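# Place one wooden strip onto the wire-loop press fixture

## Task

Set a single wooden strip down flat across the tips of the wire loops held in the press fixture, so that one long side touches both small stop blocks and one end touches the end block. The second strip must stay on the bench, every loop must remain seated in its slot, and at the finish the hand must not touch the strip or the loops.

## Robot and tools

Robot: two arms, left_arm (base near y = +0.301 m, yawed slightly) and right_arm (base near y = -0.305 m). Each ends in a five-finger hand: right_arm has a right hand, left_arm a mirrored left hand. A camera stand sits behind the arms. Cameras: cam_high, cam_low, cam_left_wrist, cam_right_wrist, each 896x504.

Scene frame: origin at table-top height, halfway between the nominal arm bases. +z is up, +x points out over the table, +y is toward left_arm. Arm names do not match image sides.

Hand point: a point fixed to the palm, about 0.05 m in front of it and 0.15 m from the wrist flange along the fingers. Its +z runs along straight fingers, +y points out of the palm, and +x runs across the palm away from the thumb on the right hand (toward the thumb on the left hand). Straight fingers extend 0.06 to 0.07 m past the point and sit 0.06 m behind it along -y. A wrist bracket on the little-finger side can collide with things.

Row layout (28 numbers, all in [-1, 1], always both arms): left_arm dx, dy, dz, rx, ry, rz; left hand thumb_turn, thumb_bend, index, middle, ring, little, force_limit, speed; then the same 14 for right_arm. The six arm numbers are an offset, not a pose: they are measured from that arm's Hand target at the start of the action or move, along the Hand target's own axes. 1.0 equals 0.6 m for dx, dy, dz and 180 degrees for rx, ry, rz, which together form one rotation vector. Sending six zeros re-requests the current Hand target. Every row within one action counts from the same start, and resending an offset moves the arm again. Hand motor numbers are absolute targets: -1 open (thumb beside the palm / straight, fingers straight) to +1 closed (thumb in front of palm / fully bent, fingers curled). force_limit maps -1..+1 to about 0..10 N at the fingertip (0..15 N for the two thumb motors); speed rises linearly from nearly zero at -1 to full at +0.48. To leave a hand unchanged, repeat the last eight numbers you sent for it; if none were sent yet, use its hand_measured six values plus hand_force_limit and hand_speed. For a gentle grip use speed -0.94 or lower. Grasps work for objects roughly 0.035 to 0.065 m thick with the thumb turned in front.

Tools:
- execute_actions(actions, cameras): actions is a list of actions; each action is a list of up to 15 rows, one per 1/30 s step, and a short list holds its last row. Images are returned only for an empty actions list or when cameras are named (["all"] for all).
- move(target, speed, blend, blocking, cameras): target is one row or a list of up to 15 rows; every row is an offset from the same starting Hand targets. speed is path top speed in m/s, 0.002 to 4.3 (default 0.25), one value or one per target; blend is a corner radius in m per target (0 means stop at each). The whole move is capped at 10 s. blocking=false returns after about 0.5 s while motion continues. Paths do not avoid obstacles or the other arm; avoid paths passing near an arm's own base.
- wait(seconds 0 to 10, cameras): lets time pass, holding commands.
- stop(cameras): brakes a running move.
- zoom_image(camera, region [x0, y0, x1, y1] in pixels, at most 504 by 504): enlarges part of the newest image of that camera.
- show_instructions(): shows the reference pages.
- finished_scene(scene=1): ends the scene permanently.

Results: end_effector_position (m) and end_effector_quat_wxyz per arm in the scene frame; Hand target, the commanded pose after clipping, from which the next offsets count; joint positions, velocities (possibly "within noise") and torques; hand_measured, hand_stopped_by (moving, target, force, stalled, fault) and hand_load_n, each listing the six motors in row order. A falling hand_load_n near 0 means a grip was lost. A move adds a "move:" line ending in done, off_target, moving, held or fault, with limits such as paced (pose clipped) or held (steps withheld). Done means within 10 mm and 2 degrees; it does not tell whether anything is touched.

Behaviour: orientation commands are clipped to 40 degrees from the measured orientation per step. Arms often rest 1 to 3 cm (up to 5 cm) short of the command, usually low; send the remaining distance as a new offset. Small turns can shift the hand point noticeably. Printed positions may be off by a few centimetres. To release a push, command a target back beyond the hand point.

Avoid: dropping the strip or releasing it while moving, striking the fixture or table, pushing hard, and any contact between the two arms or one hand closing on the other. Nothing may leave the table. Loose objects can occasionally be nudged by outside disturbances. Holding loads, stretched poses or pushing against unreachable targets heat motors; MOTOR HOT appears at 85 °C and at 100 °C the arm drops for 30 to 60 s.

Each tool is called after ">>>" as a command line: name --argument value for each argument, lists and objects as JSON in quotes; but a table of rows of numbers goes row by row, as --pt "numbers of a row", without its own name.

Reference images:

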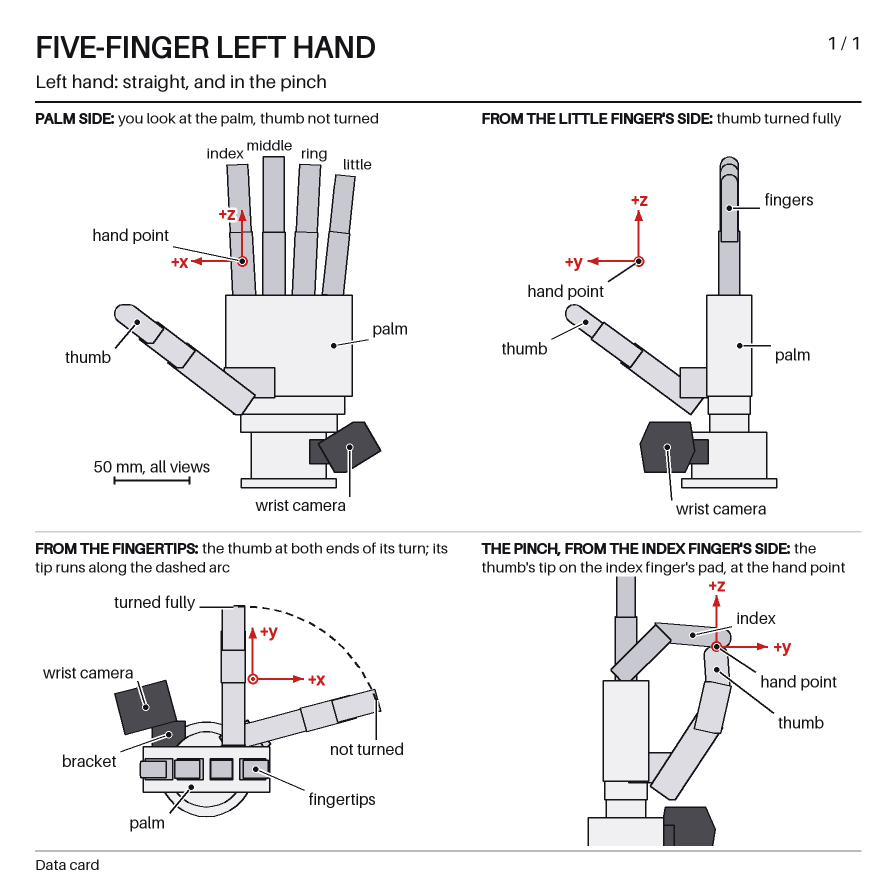

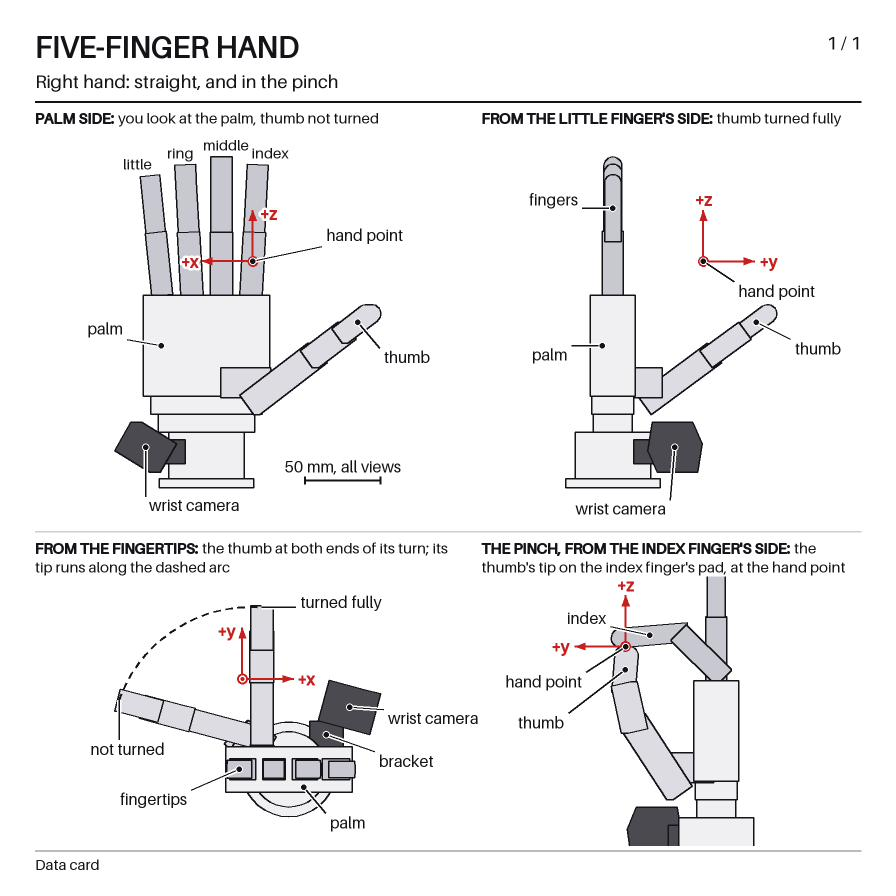

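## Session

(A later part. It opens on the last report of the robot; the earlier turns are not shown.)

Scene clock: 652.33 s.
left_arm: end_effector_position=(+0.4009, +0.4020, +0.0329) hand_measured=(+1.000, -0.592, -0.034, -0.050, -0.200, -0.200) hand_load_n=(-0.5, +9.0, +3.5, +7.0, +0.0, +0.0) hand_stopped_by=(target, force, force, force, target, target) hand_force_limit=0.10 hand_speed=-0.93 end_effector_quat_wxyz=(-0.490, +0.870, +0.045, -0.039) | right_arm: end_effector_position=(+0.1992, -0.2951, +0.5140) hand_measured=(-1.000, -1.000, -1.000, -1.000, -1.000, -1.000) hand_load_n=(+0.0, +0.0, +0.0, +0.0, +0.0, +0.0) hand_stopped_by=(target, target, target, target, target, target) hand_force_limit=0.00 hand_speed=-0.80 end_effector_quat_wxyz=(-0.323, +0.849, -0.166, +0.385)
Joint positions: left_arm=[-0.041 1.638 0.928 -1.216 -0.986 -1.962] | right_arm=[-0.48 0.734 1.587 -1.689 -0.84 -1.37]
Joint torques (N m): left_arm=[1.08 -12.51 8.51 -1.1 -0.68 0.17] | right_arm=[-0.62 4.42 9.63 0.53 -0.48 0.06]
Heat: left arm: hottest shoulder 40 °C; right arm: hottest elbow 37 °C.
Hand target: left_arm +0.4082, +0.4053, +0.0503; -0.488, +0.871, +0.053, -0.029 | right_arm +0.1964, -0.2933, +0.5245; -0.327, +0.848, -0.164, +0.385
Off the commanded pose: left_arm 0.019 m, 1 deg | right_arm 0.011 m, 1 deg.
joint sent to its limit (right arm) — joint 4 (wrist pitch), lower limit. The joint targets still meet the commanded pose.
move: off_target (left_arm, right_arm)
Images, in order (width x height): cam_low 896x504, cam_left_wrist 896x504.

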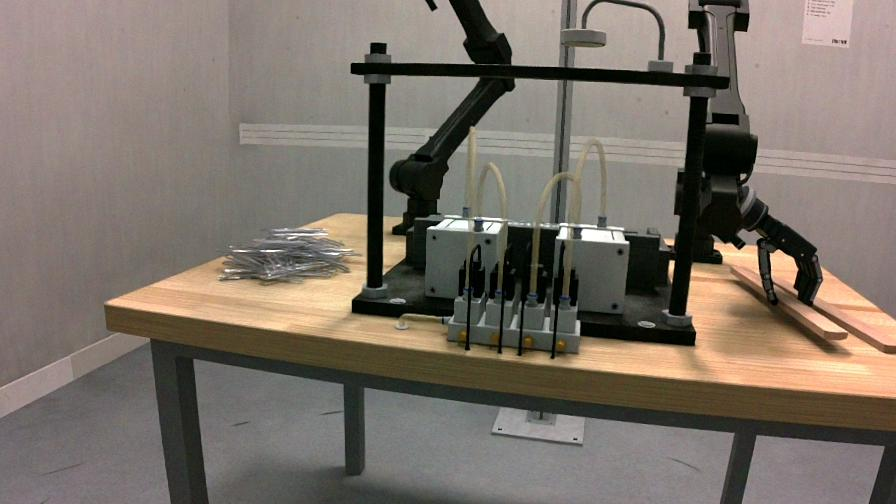

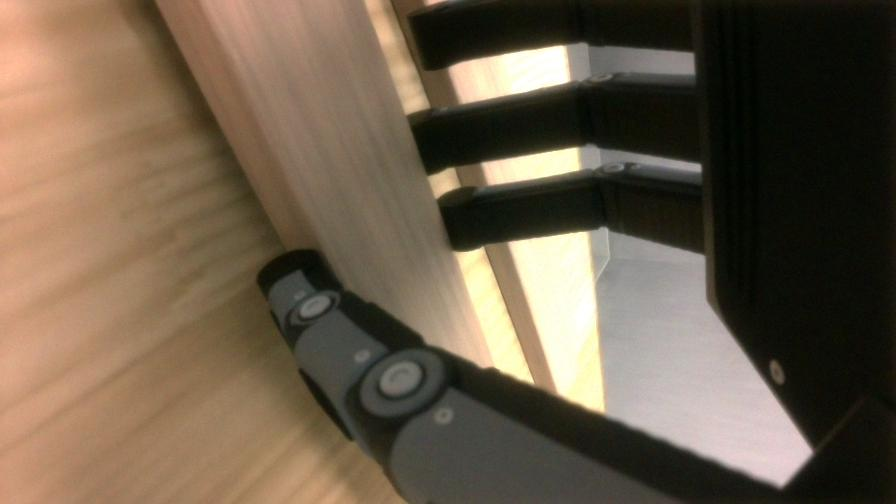

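>>> move --target '[-0.0702,-0.2003,-0.1515,0,0,0,1,-0.4,0.25,0.25,-0.2,-0.2,0.1,-0.93,0,0,0,0,0,0,-1,-1,-1,-1,-1,-1,0,-0.8]' --speed 0.12 --cameras '["cam_high","cam_low","cam_left_wrist"]'

Scene clock: 678.57 s.
left_arm: end_effector_position=(+0.3516, +0.3936, +0.1729) hand_measured=(+1.000, -0.592, -0.034, -0.050, -0.200, -0.200) hand_load_n=(-0.5, +9.0, +3.5, +6.5, +0.0, +0.0) hand_stopped_by=(target, force, force, force, target, target) hand_force_limit=0.10 hand_speed=-0.93 end_effector_quat_wxyz=(-0.487, +0.871, +0.041, -0.053) | right_arm: end_effector_position=(+0.1992, -0.2951, +0.5140) hand_measured=(-1.000, -1.000, -1.000, -1.000, -1.000, -1.000) hand_load_n=(+0.0, +0.0, +0.0, +0.0, -0.5, +0.0) hand_stopped_by=(target, target, target, target, target, target) hand_force_limit=0.00 hand_speed=-0.80 end_effector_quat_wxyz=(-0.323, +0.849, -0.166, +0.385)
Joint positions: left_arm=[-0.076 1.35 1.027 -1.682 -0.962 -2.023] | right_arm=[-0.48 0.734 1.587 -1.689 -0.84 -1.37]
Joint torques (N m): left_arm=[-1.32 -9.52 13.61 -1.4 -0.68 0.03] | right_arm=[-0.67 4.37 9.63 0.54 -0.47 0.06]
Heat: left arm: hottest elbow 41 °C; right arm: hottest elbow 37 °C.
Hand target: left_arm +0.3679, +0.3855, +0.2003; -0.488, +0.871, +0.053, -0.029 | right_arm +0.1964, -0.2933, +0.5245; -0.327, +0.848, -0.164, +0.385
Off the commanded pose: left_arm 0.033 m, 3 deg | right_arm 0.011 m, 1 deg.
joint sent to its limit (left arm) — joint 4 (wrist pitch), lower limit. The joint targets still meet the commanded pose.
joint sent to its limit (right arm) — joint 4 (wrist pitch), lower limit. The joint targets still meet the commanded pose.
move: off_target (left_arm, right_arm)
Images, in order (width x height): cam_high 896x504, cam_low 896x504, cam_left_wrist 896x504.

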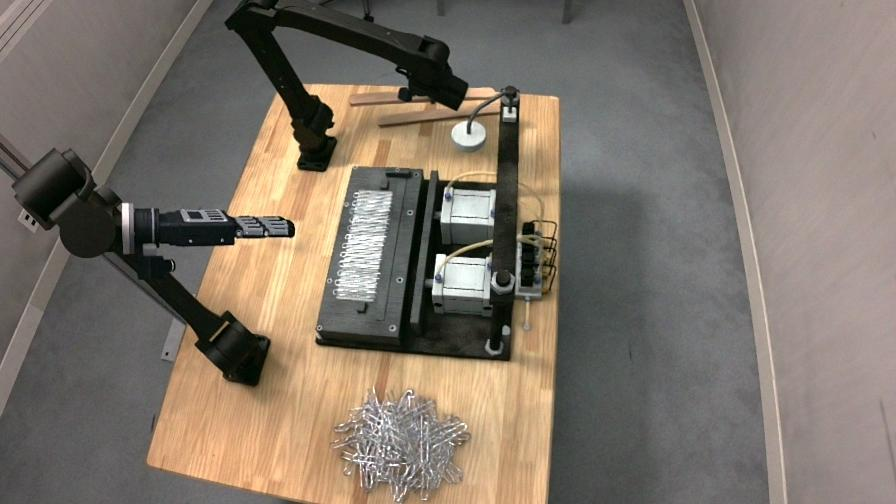

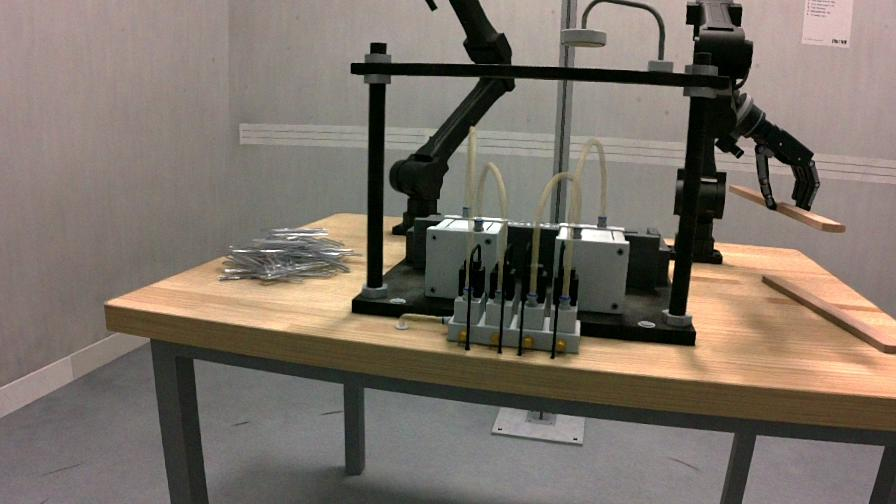

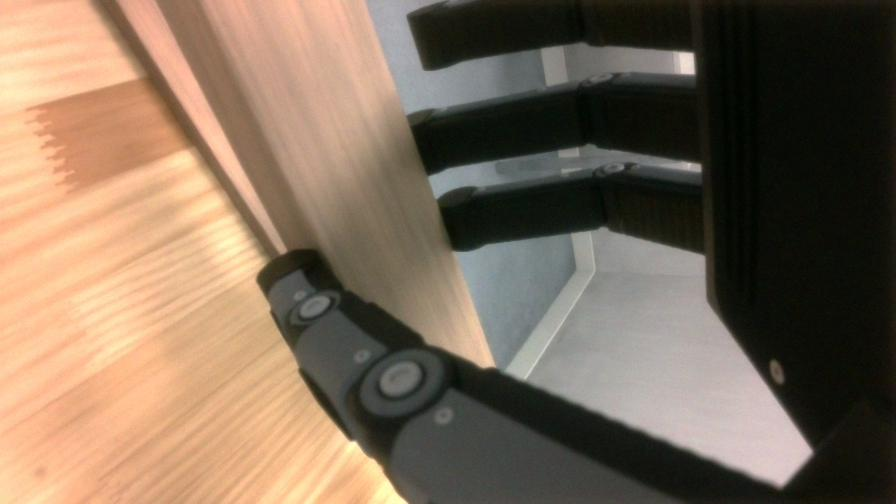

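>>> move --target '[0,0,0,0,0.46,0.2808,1,-0.4,0.25,0.25,-0.2,-0.2,0.1,-0.93,0,0,0,0,0,0,-1,-1,-1,-1,-1,-1,0,-0.8]' --speed 0.15 --cameras '["cam_high","cam_low","cam_left_wrist"]'

Scene clock: 692.23 s.
left_arm: end_effector_position=(+0.3551, +0.3724, +0.1761) hand_measured=(+1.000, -0.592, -0.034, -0.050, -0.200, -0.200) hand_load_n=(-0.5, +9.0, +3.5, +7.0, +0.0, +0.0) hand_stopped_by=(target, force, force, force, target, target) hand_force_limit=0.10 hand_speed=-0.93 end_effector_quat_wxyz=(-0.321, +0.627, -0.622, +0.343) | right_arm: end_effector_position=(+0.1992, -0.2951, +0.5140) hand_measured=(-1.000, -1.000, -1.000, -1.000, -1.000, -1.000) hand_load_n=(+0.0, +0.0, +0.0, +0.0, +0.0, +0.0) hand_stopped_by=(target, target, target, target, target, target) hand_force_limit=0.00 hand_speed=-0.80 end_effector_quat_wxyz=(-0.323, +0.849, -0.166, +0.385)
Joint positions: left_arm=[0.52 0.801 0.614 -0.466 0.406 0.256] | right_arm=[-0.48 0.734 1.587 -1.689 -0.84 -1.37]
Joint torques (N m): left_arm=[1.73 -1.96 14.41 2.51 0.22 0.21] | right_arm=[-0.67 4.37 9.63 0.54 -0.48 0.06]
Heat: left arm: hottest elbow 42 °C; right arm: hottest elbow 37 °C.
Hand target: left_arm +0.3679, +0.3854, +0.2003; -0.346, +0.616, -0.617, +0.347 | right_arm +0.1964, -0.2933, +0.5245; -0.327, +0.848, -0.164, +0.385
Off the commanded pose: left_arm 0.030 m, 3 deg | right_arm 0.011 m, 1 deg.
joint sent to its limit (right arm) — joint 4 (wrist pitch), lower limit. The joint targets still meet the commanded pose.
move: off_target (left_arm, right_arm)
Images, in order (width x height): cam_high 896x504, cam_low 896x504, cam_left_wrist 896x504.

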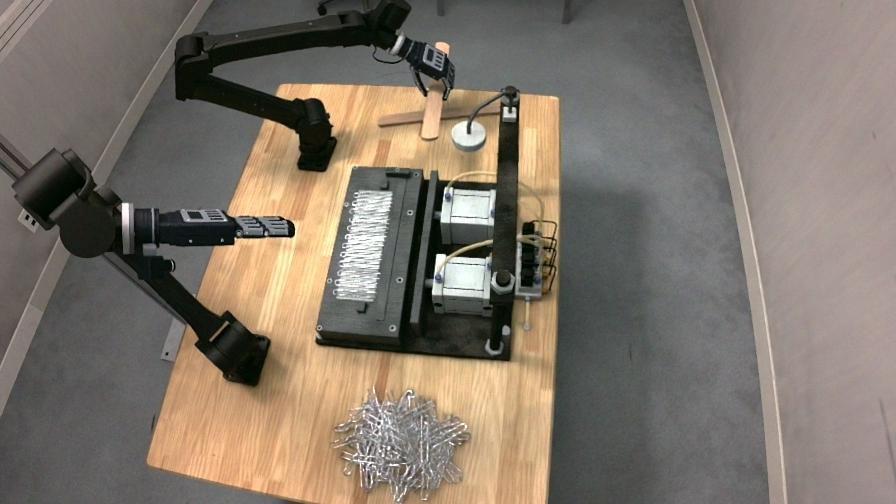

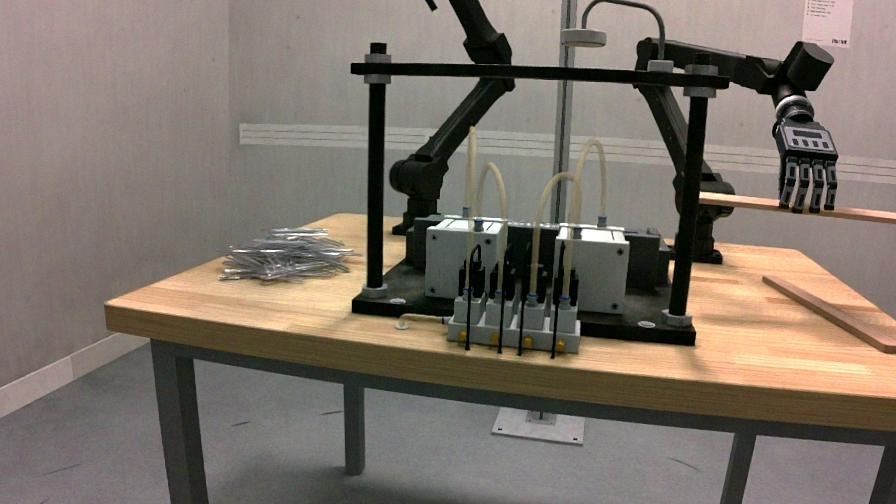

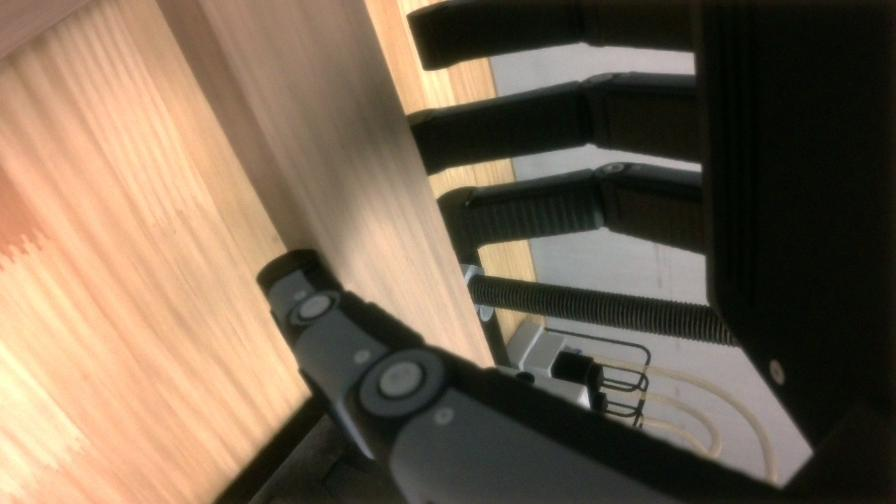

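>>> move --target '[0.6167,0.0608,-0.0996,0,-0.0052,0.0085,1,-0.4,0.25,0.25,-0.2,-0.2,0.1,-0.93,0,0,0,0,0,0,-1,-1,-1,-1,-1,-1,0,-0.8]' --speed 0.18 --cameras '["all"]'

Scene clock: 716.73 s.
left_arm: end_effector_position=(+0.2886, +0.0380, +0.1674) hand_measured=(+1.000, -0.592, -0.034, -0.050, -0.200, -0.200) hand_load_n=(-0.5, +9.0, +3.5, +7.0, +0.0, -0.5) hand_stopped_by=(target, force, force, force, target, target) hand_force_limit=0.10 hand_speed=-0.93 end_effector_quat_wxyz=(-0.362, +0.608, -0.635, +0.311) | right_arm: end_effector_position=(+0.1992, -0.2951, +0.5140) hand_measured=(-1.000, -1.000, -1.000, -1.000, -1.000, -1.000) hand_load_n=(-0.5, +0.0, +0.0, +0.0, +0.0, +0.0) hand_stopped_by=(target, target, target, target, target, target) hand_force_limit=0.00 hand_speed=-0.80 end_effector_quat_wxyz=(-0.323, +0.849, -0.166, +0.385)
Joint positions: left_arm=[-0.977 0.999 0.735 -0.684 -0.835 -0.704] | right_arm=[-0.48 0.734 1.587 -1.689 -0.84 -1.37]
Joint torques (N m): left_arm=[-1.73 -4.13 16.69 0.92 -0.74 -0.04] | right_arm=[-0.67 4.37 9.65 0.54 -0.48 0.06]
Motor temperatures (°C): left_arm=[28 38 51 24 26 25] | right_arm=[30 32 38 27 25 24]
Heat: left arm: hottest elbow 51 °C; right arm: hottest elbow 38 °C.
Hand target: left_arm +0.2973, +0.0156, +0.2004; -0.356, +0.611, -0.622, +0.337 | right_arm +0.1964, -0.2933, +0.5245; -0.327, +0.848, -0.164, +0.385
Off the commanded pose: left_arm 0.041 m, 3 deg | right_arm 0.011 m, 1 deg.
joint sent to its limit (right arm) — joint 4 (wrist pitch), lower limit. The joint targets still meet the commanded pose.
move: off_target (left_arm, right_arm)

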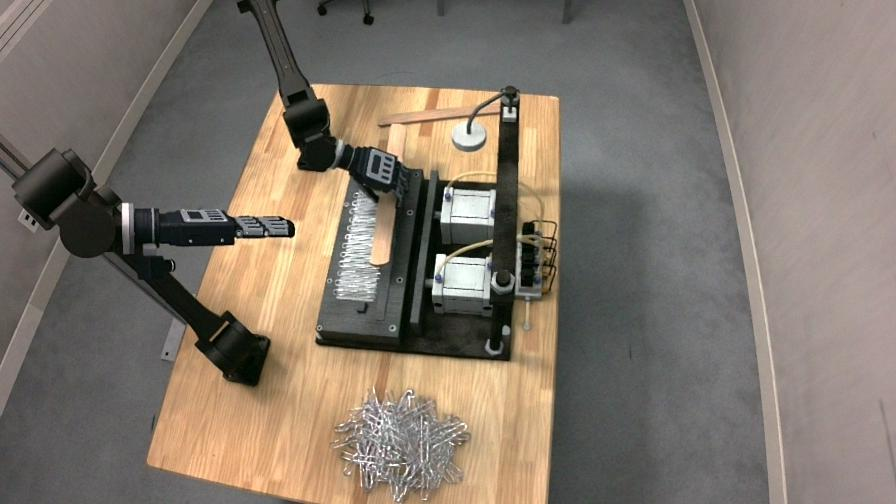

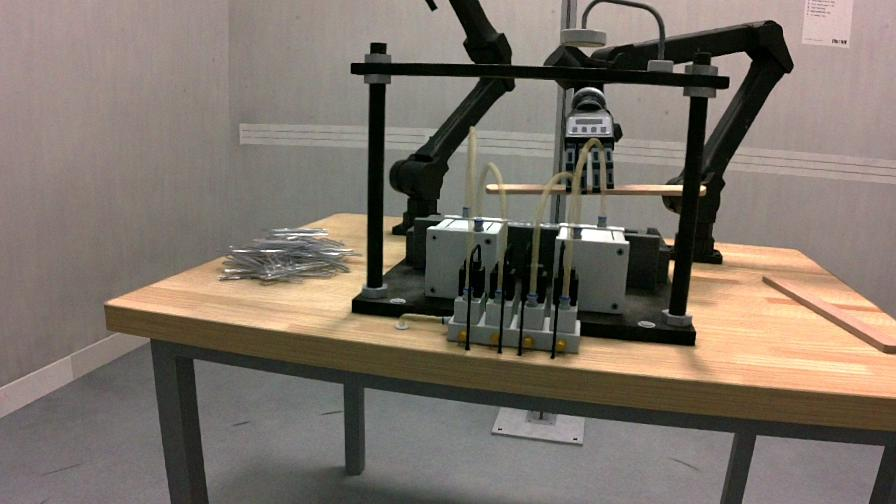

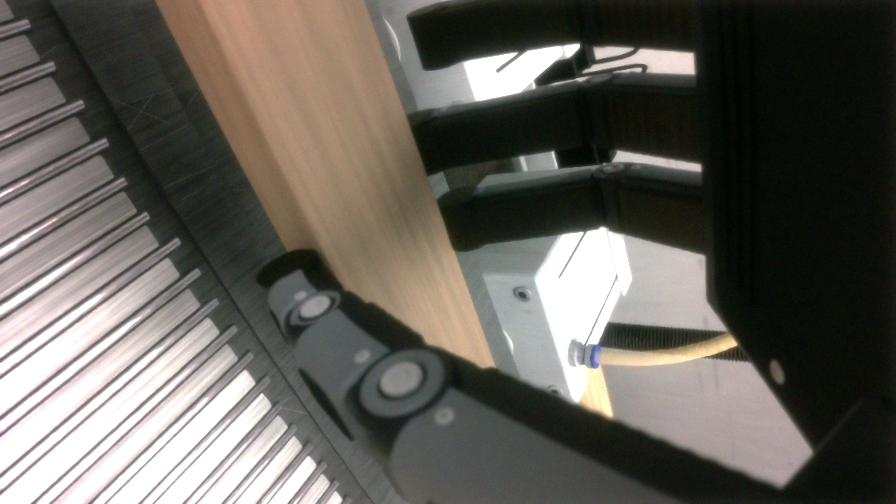

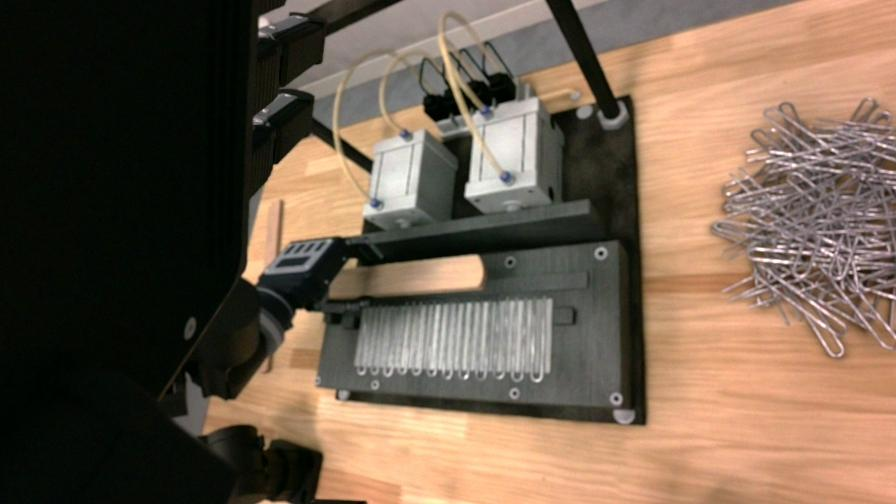

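>>> zoom_image --camera "cam_high" --region '[310, 110, 480, 360]'

>>> zoom_image --camera "cam_right_wrist" --region '[300, 200, 660, 430]'

>>> zoom_image --camera "cam_low" --region '[390, 80, 760, 330]'

Scaled by 2.016 from the camera's 896x504 image, which has a finer 1280x720 frame.

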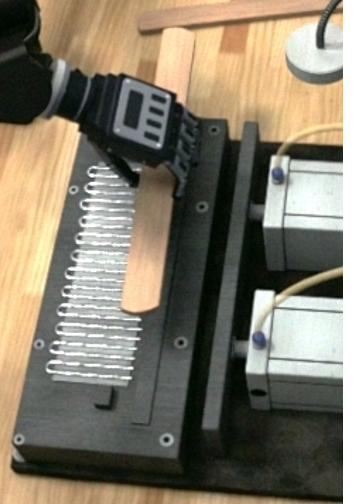

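Scaled by 1.400 from the camera's 896x504 image, which has a finer 1280x720 frame.

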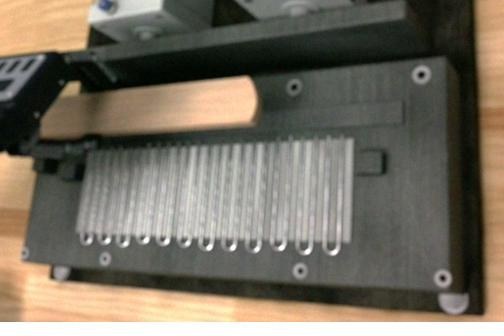

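Scaled by 1.362 from the camera's 896x504 image, which has a finer 1280x720 frame.

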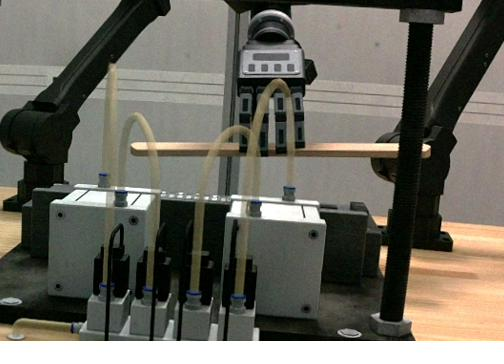

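>>> move --target '[0.1462,0.133,0.0557,0.009,0.0101,-0.0166,1,-0.4,0.25,0.25,-0.2,-0.2,0.1,-0.93,0,0,0,0,0,0,-1,-1,-1,-1,-1,-1,0,-0.8]' --speed 0.1 --cameras '["all"]'

>>> zoom_image --camera "cam_high" --region '[310, 130, 480, 360]'

>>> zoom_image --camera "cam_right_wrist" --region '[300, 200, 660, 430]'

>>> zoom_image --camera "cam_low" --region '[390, 80, 760, 330]'

Scene clock: 755.50 s.
left_arm: end_effector_position=(+0.2815, -0.0429, +0.1009) hand_measured=(+1.000, -0.592, -0.034, -0.052, -0.200, -0.200) hand_load_n=(-2.0, +7.5, +1.5, +8.0, +0.0, -0.5) hand_stopped_by=(target, force, force, force, target, target) hand_force_limit=0.10 hand_speed=-0.93 end_effector_quat_wxyz=(-0.359, +0.613, -0.615, +0.343) | right_arm: end_effector_position=(+0.1992, -0.2951, +0.5140) hand_measured=(-1.000, -1.000, -1.000, -1.000, -1.000, -1.000) hand_load_n=(+0.0, +0.0, +0.0, +0.0, +0.0, +0.0) hand_stopped_by=(target, target, target, target, target, target) hand_force_limit=0.00 hand_speed=-0.80 end_effector_quat_wxyz=(-0.323, +0.849, -0.166, +0.385)
Joint positions: left_arm=[-1.121 1.28 0.735 -0.47 -0.931 -0.887] | right_arm=[-0.48 0.734 1.587 -1.689 -0.84 -1.37]
Joint torques (N m): left_arm=[-1.44 -5.95 12.66 2.33 -0.48 -0.09] | right_arm=[-0.67 4.42 9.65 0.53 -0.48 0.06]
Heat: left arm: hottest elbow 52 °C; right arm: hottest elbow 38 °C.
Hand target: left_arm +0.2843, -0.0696, +0.1123; -0.345, +0.616, -0.607, +0.365 | right_arm +0.1964, -0.2933, +0.5245; -0.327, +0.848, -0.164, +0.385
Off the commanded pose: left_arm 0.029 m, 3 deg | right_arm 0.011 m, 1 deg.
joint sent to its limit (right arm) — joint 4 (wrist pitch), lower limit. The joint targets still meet the commanded pose.
move: off_target (left_arm, right_arm)

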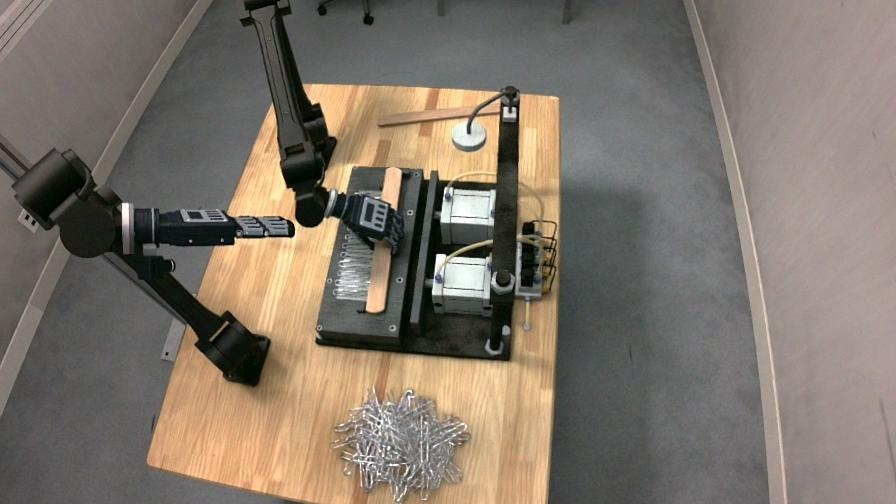

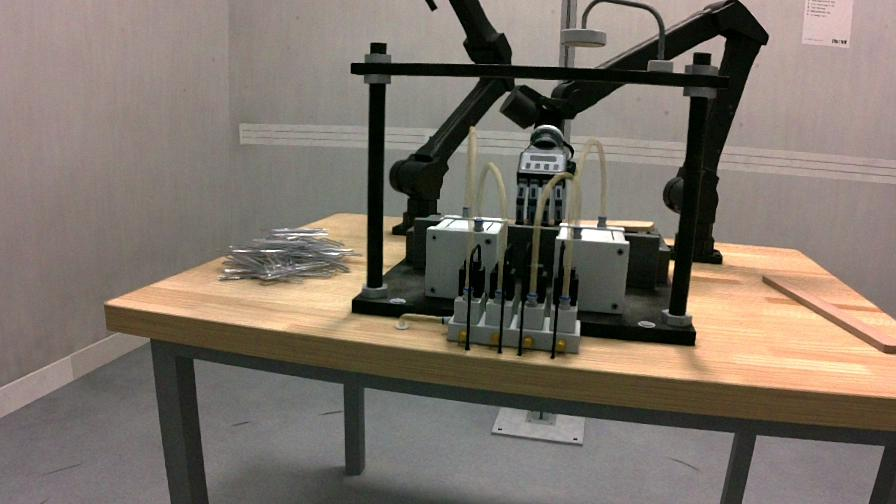

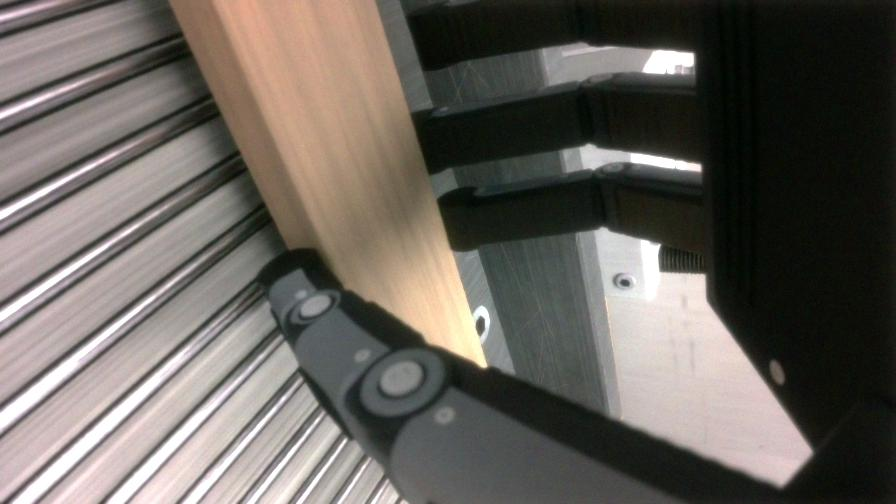

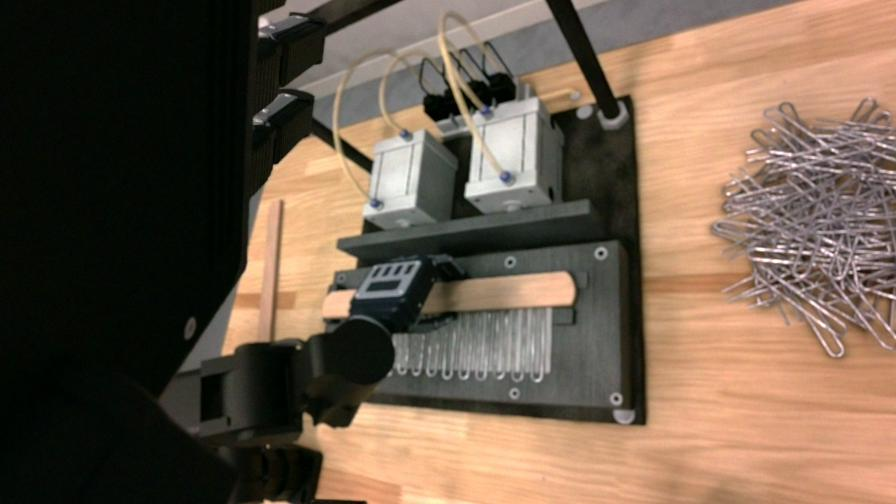

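Scaled by 2.191 from the camera's 896x504 image, which has a finer 1280x720 frame.

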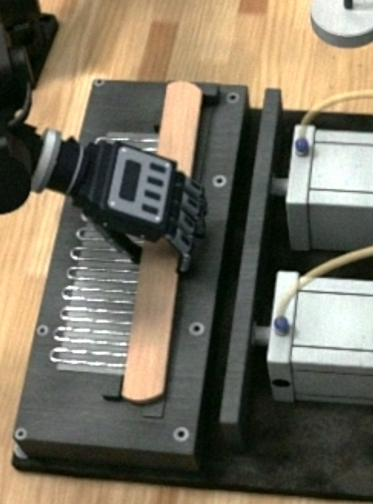

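Scaled by 1.400 from the camera's 896x504 image, which has a finer 1280x720 frame.

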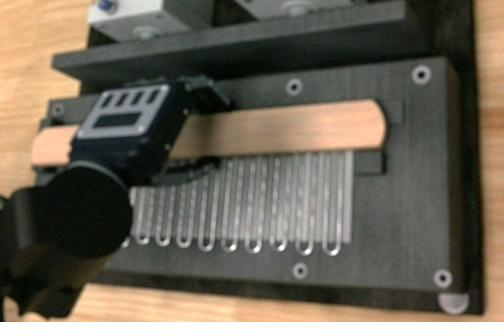

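Scaled by 1.362 from the camera's 896x504 image, which has a finer 1280x720 frame.

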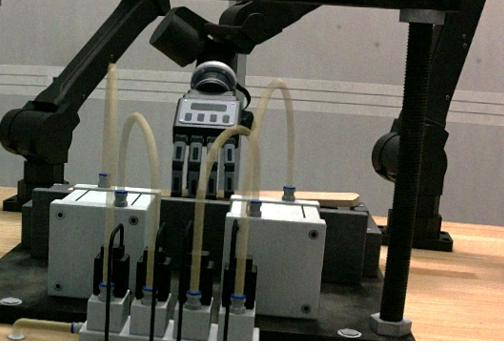

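>>> zoom_image --camera "cam_left_wrist" --region '[150, 0, 654, 504]'

>>> zoom_image --camera "cam_high" --region '[360, 150, 440, 230]'

>>> zoom_image --camera "cam_right_wrist" --region '[310, 240, 430, 340]'

Scaled by 1.000.

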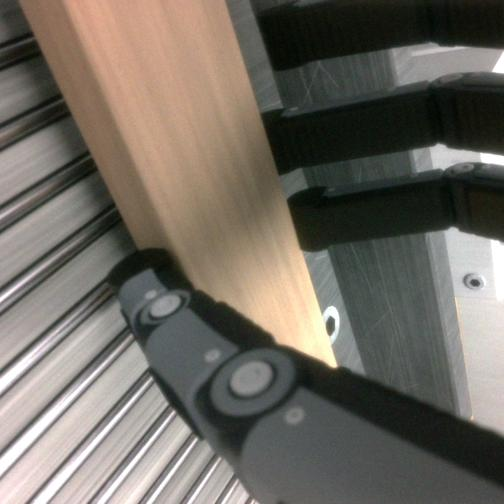

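Scaled by 6.300 from the camera's 896x504 image, which has a finer 1280x720 frame.

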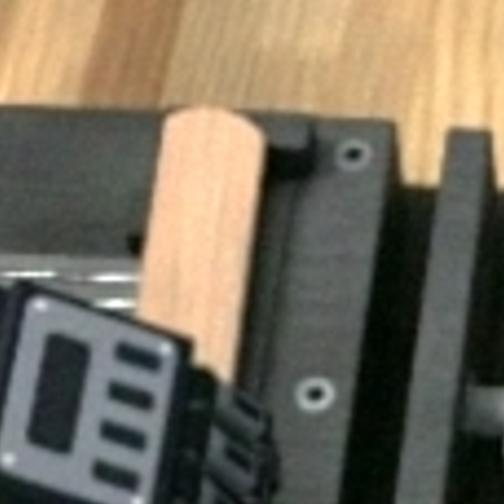

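Scaled by 4.200 from the camera's 896x504 image, which has a finer 1280x720 frame.

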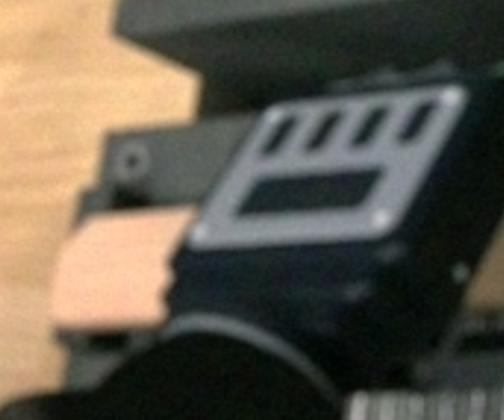

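>>> move --target '[0.0026,-0.0723,-0.0413,0,0.0105,-0.0017,1,-0.4,0.25,0.25,-0.2,-0.2,0.1,-0.93,0,0,0,0,0,0,-1,-1,-1,-1,-1,-1,0,-0.8]' --speed 0.06 --cameras '["all"]'

>>> zoom_image --camera "cam_high" --region '[310, 130, 480, 360]'

>>> zoom_image --camera "cam_low" --region '[390, 80, 760, 330]'

Scene clock: 819.60 s.
left_arm: end_effector_position=(+0.2775, -0.0466, +0.1231) hand_measured=(+1.000, -0.592, -0.034, -0.052, -0.200, -0.200) hand_load_n=(+0.5, +8.0, +1.0, +8.0, +0.0, +0.0) hand_stopped_by=(target, force, force, force, target, target) hand_force_limit=0.10 hand_speed=-0.93 end_effector_quat_wxyz=(-0.346, +0.610, -0.624, +0.346) | right_arm: end_effector_position=(+0.1992, -0.2951, +0.5140) hand_measured=(-1.000, -1.000, -1.000, -1.000, -1.000, -1.000) hand_load_n=(+0.0, +0.0, +0.0, +0.0, +0.0, +0.0) hand_stopped_by=(target, target, target, target, target, target) hand_force_limit=0.00 hand_speed=-0.80 end_effector_quat_wxyz=(-0.323, +0.849, -0.166, +0.385)
Joint positions: left_arm=[-1.121 1.235 0.768 -0.53 -0.9 -0.871] | right_arm=[-0.48 0.734 1.587 -1.689 -0.84 -1.37]
Joint torques (N m): left_arm=[-0.67 -8.76 15.3 0.81 -0.6 0.13] | right_arm=[-0.67 4.42 9.63 0.53 -0.47 0.06]
Heat: left arm: hottest elbow 50 °C; right arm: hottest elbow 38 °C.
Hand target: left_arm +0.2842, -0.0695, +0.1622; -0.334, +0.612, -0.611, +0.376 | right_arm +0.1964, -0.2933, +0.5245; -0.327, +0.848, -0.164, +0.385
Off the commanded pose: left_arm 0.046 m, 4 deg | right_arm 0.011 m, 1 deg.
joint sent to its limit (right arm) — joint 4 (wrist pitch), lower limit. The joint targets still meet the commanded pose.
move: off_target (left_arm, right_arm)

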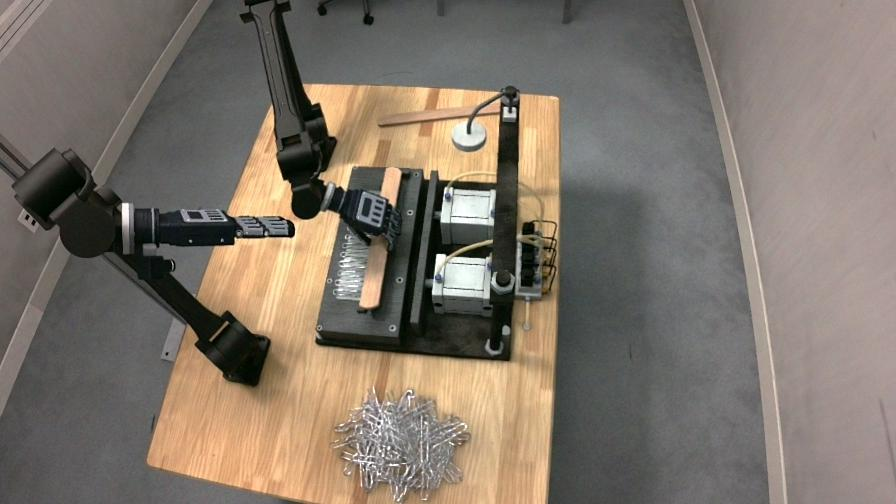

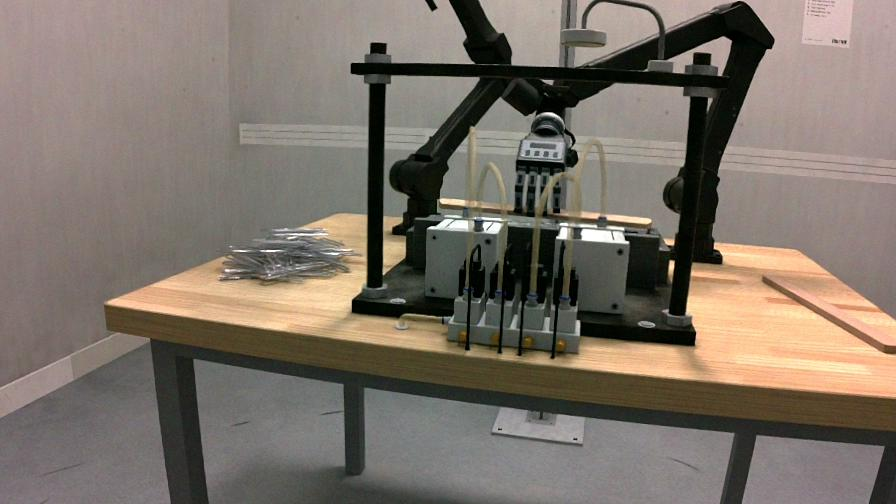

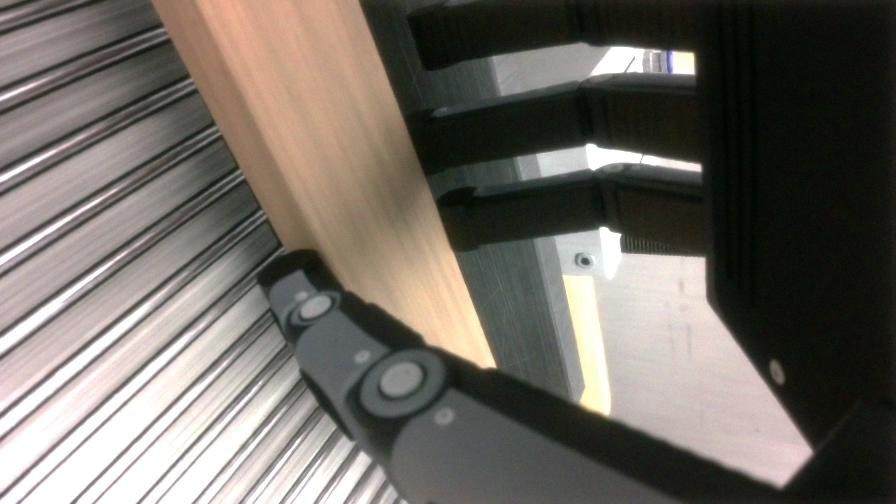

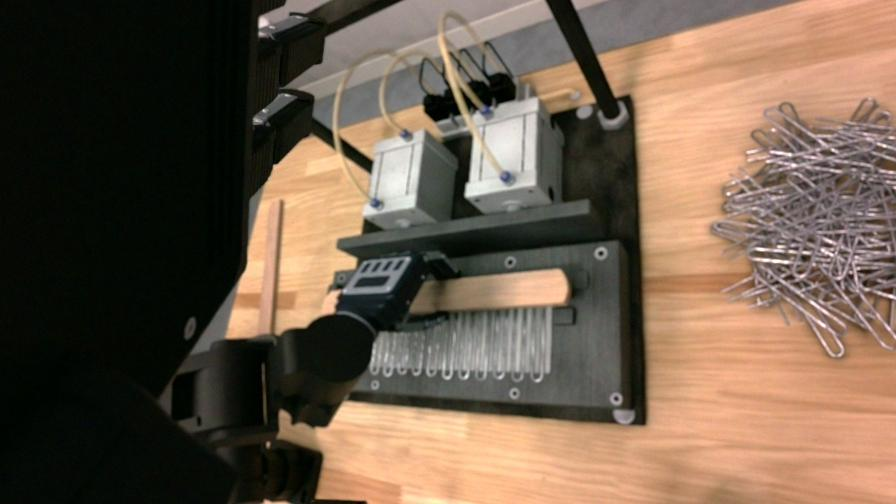

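Scaled by 2.191 from the camera's 896x504 image, which has a finer 1280x720 frame.

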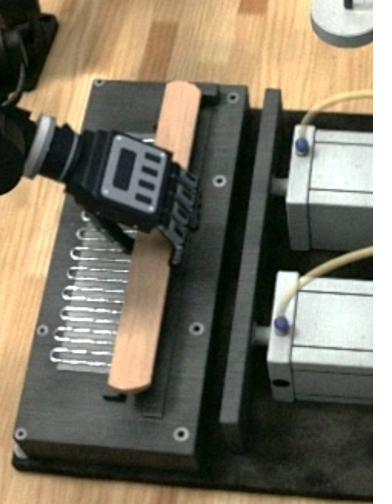

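Scaled by 1.362 from the camera's 896x504 image, which has a finer 1280x720 frame.

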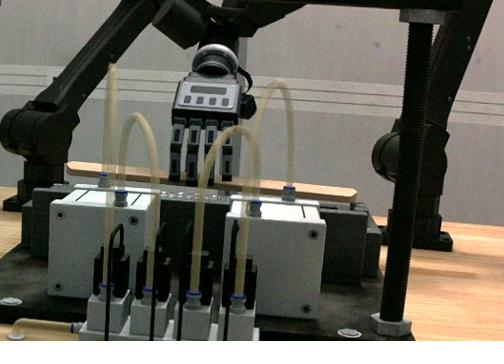

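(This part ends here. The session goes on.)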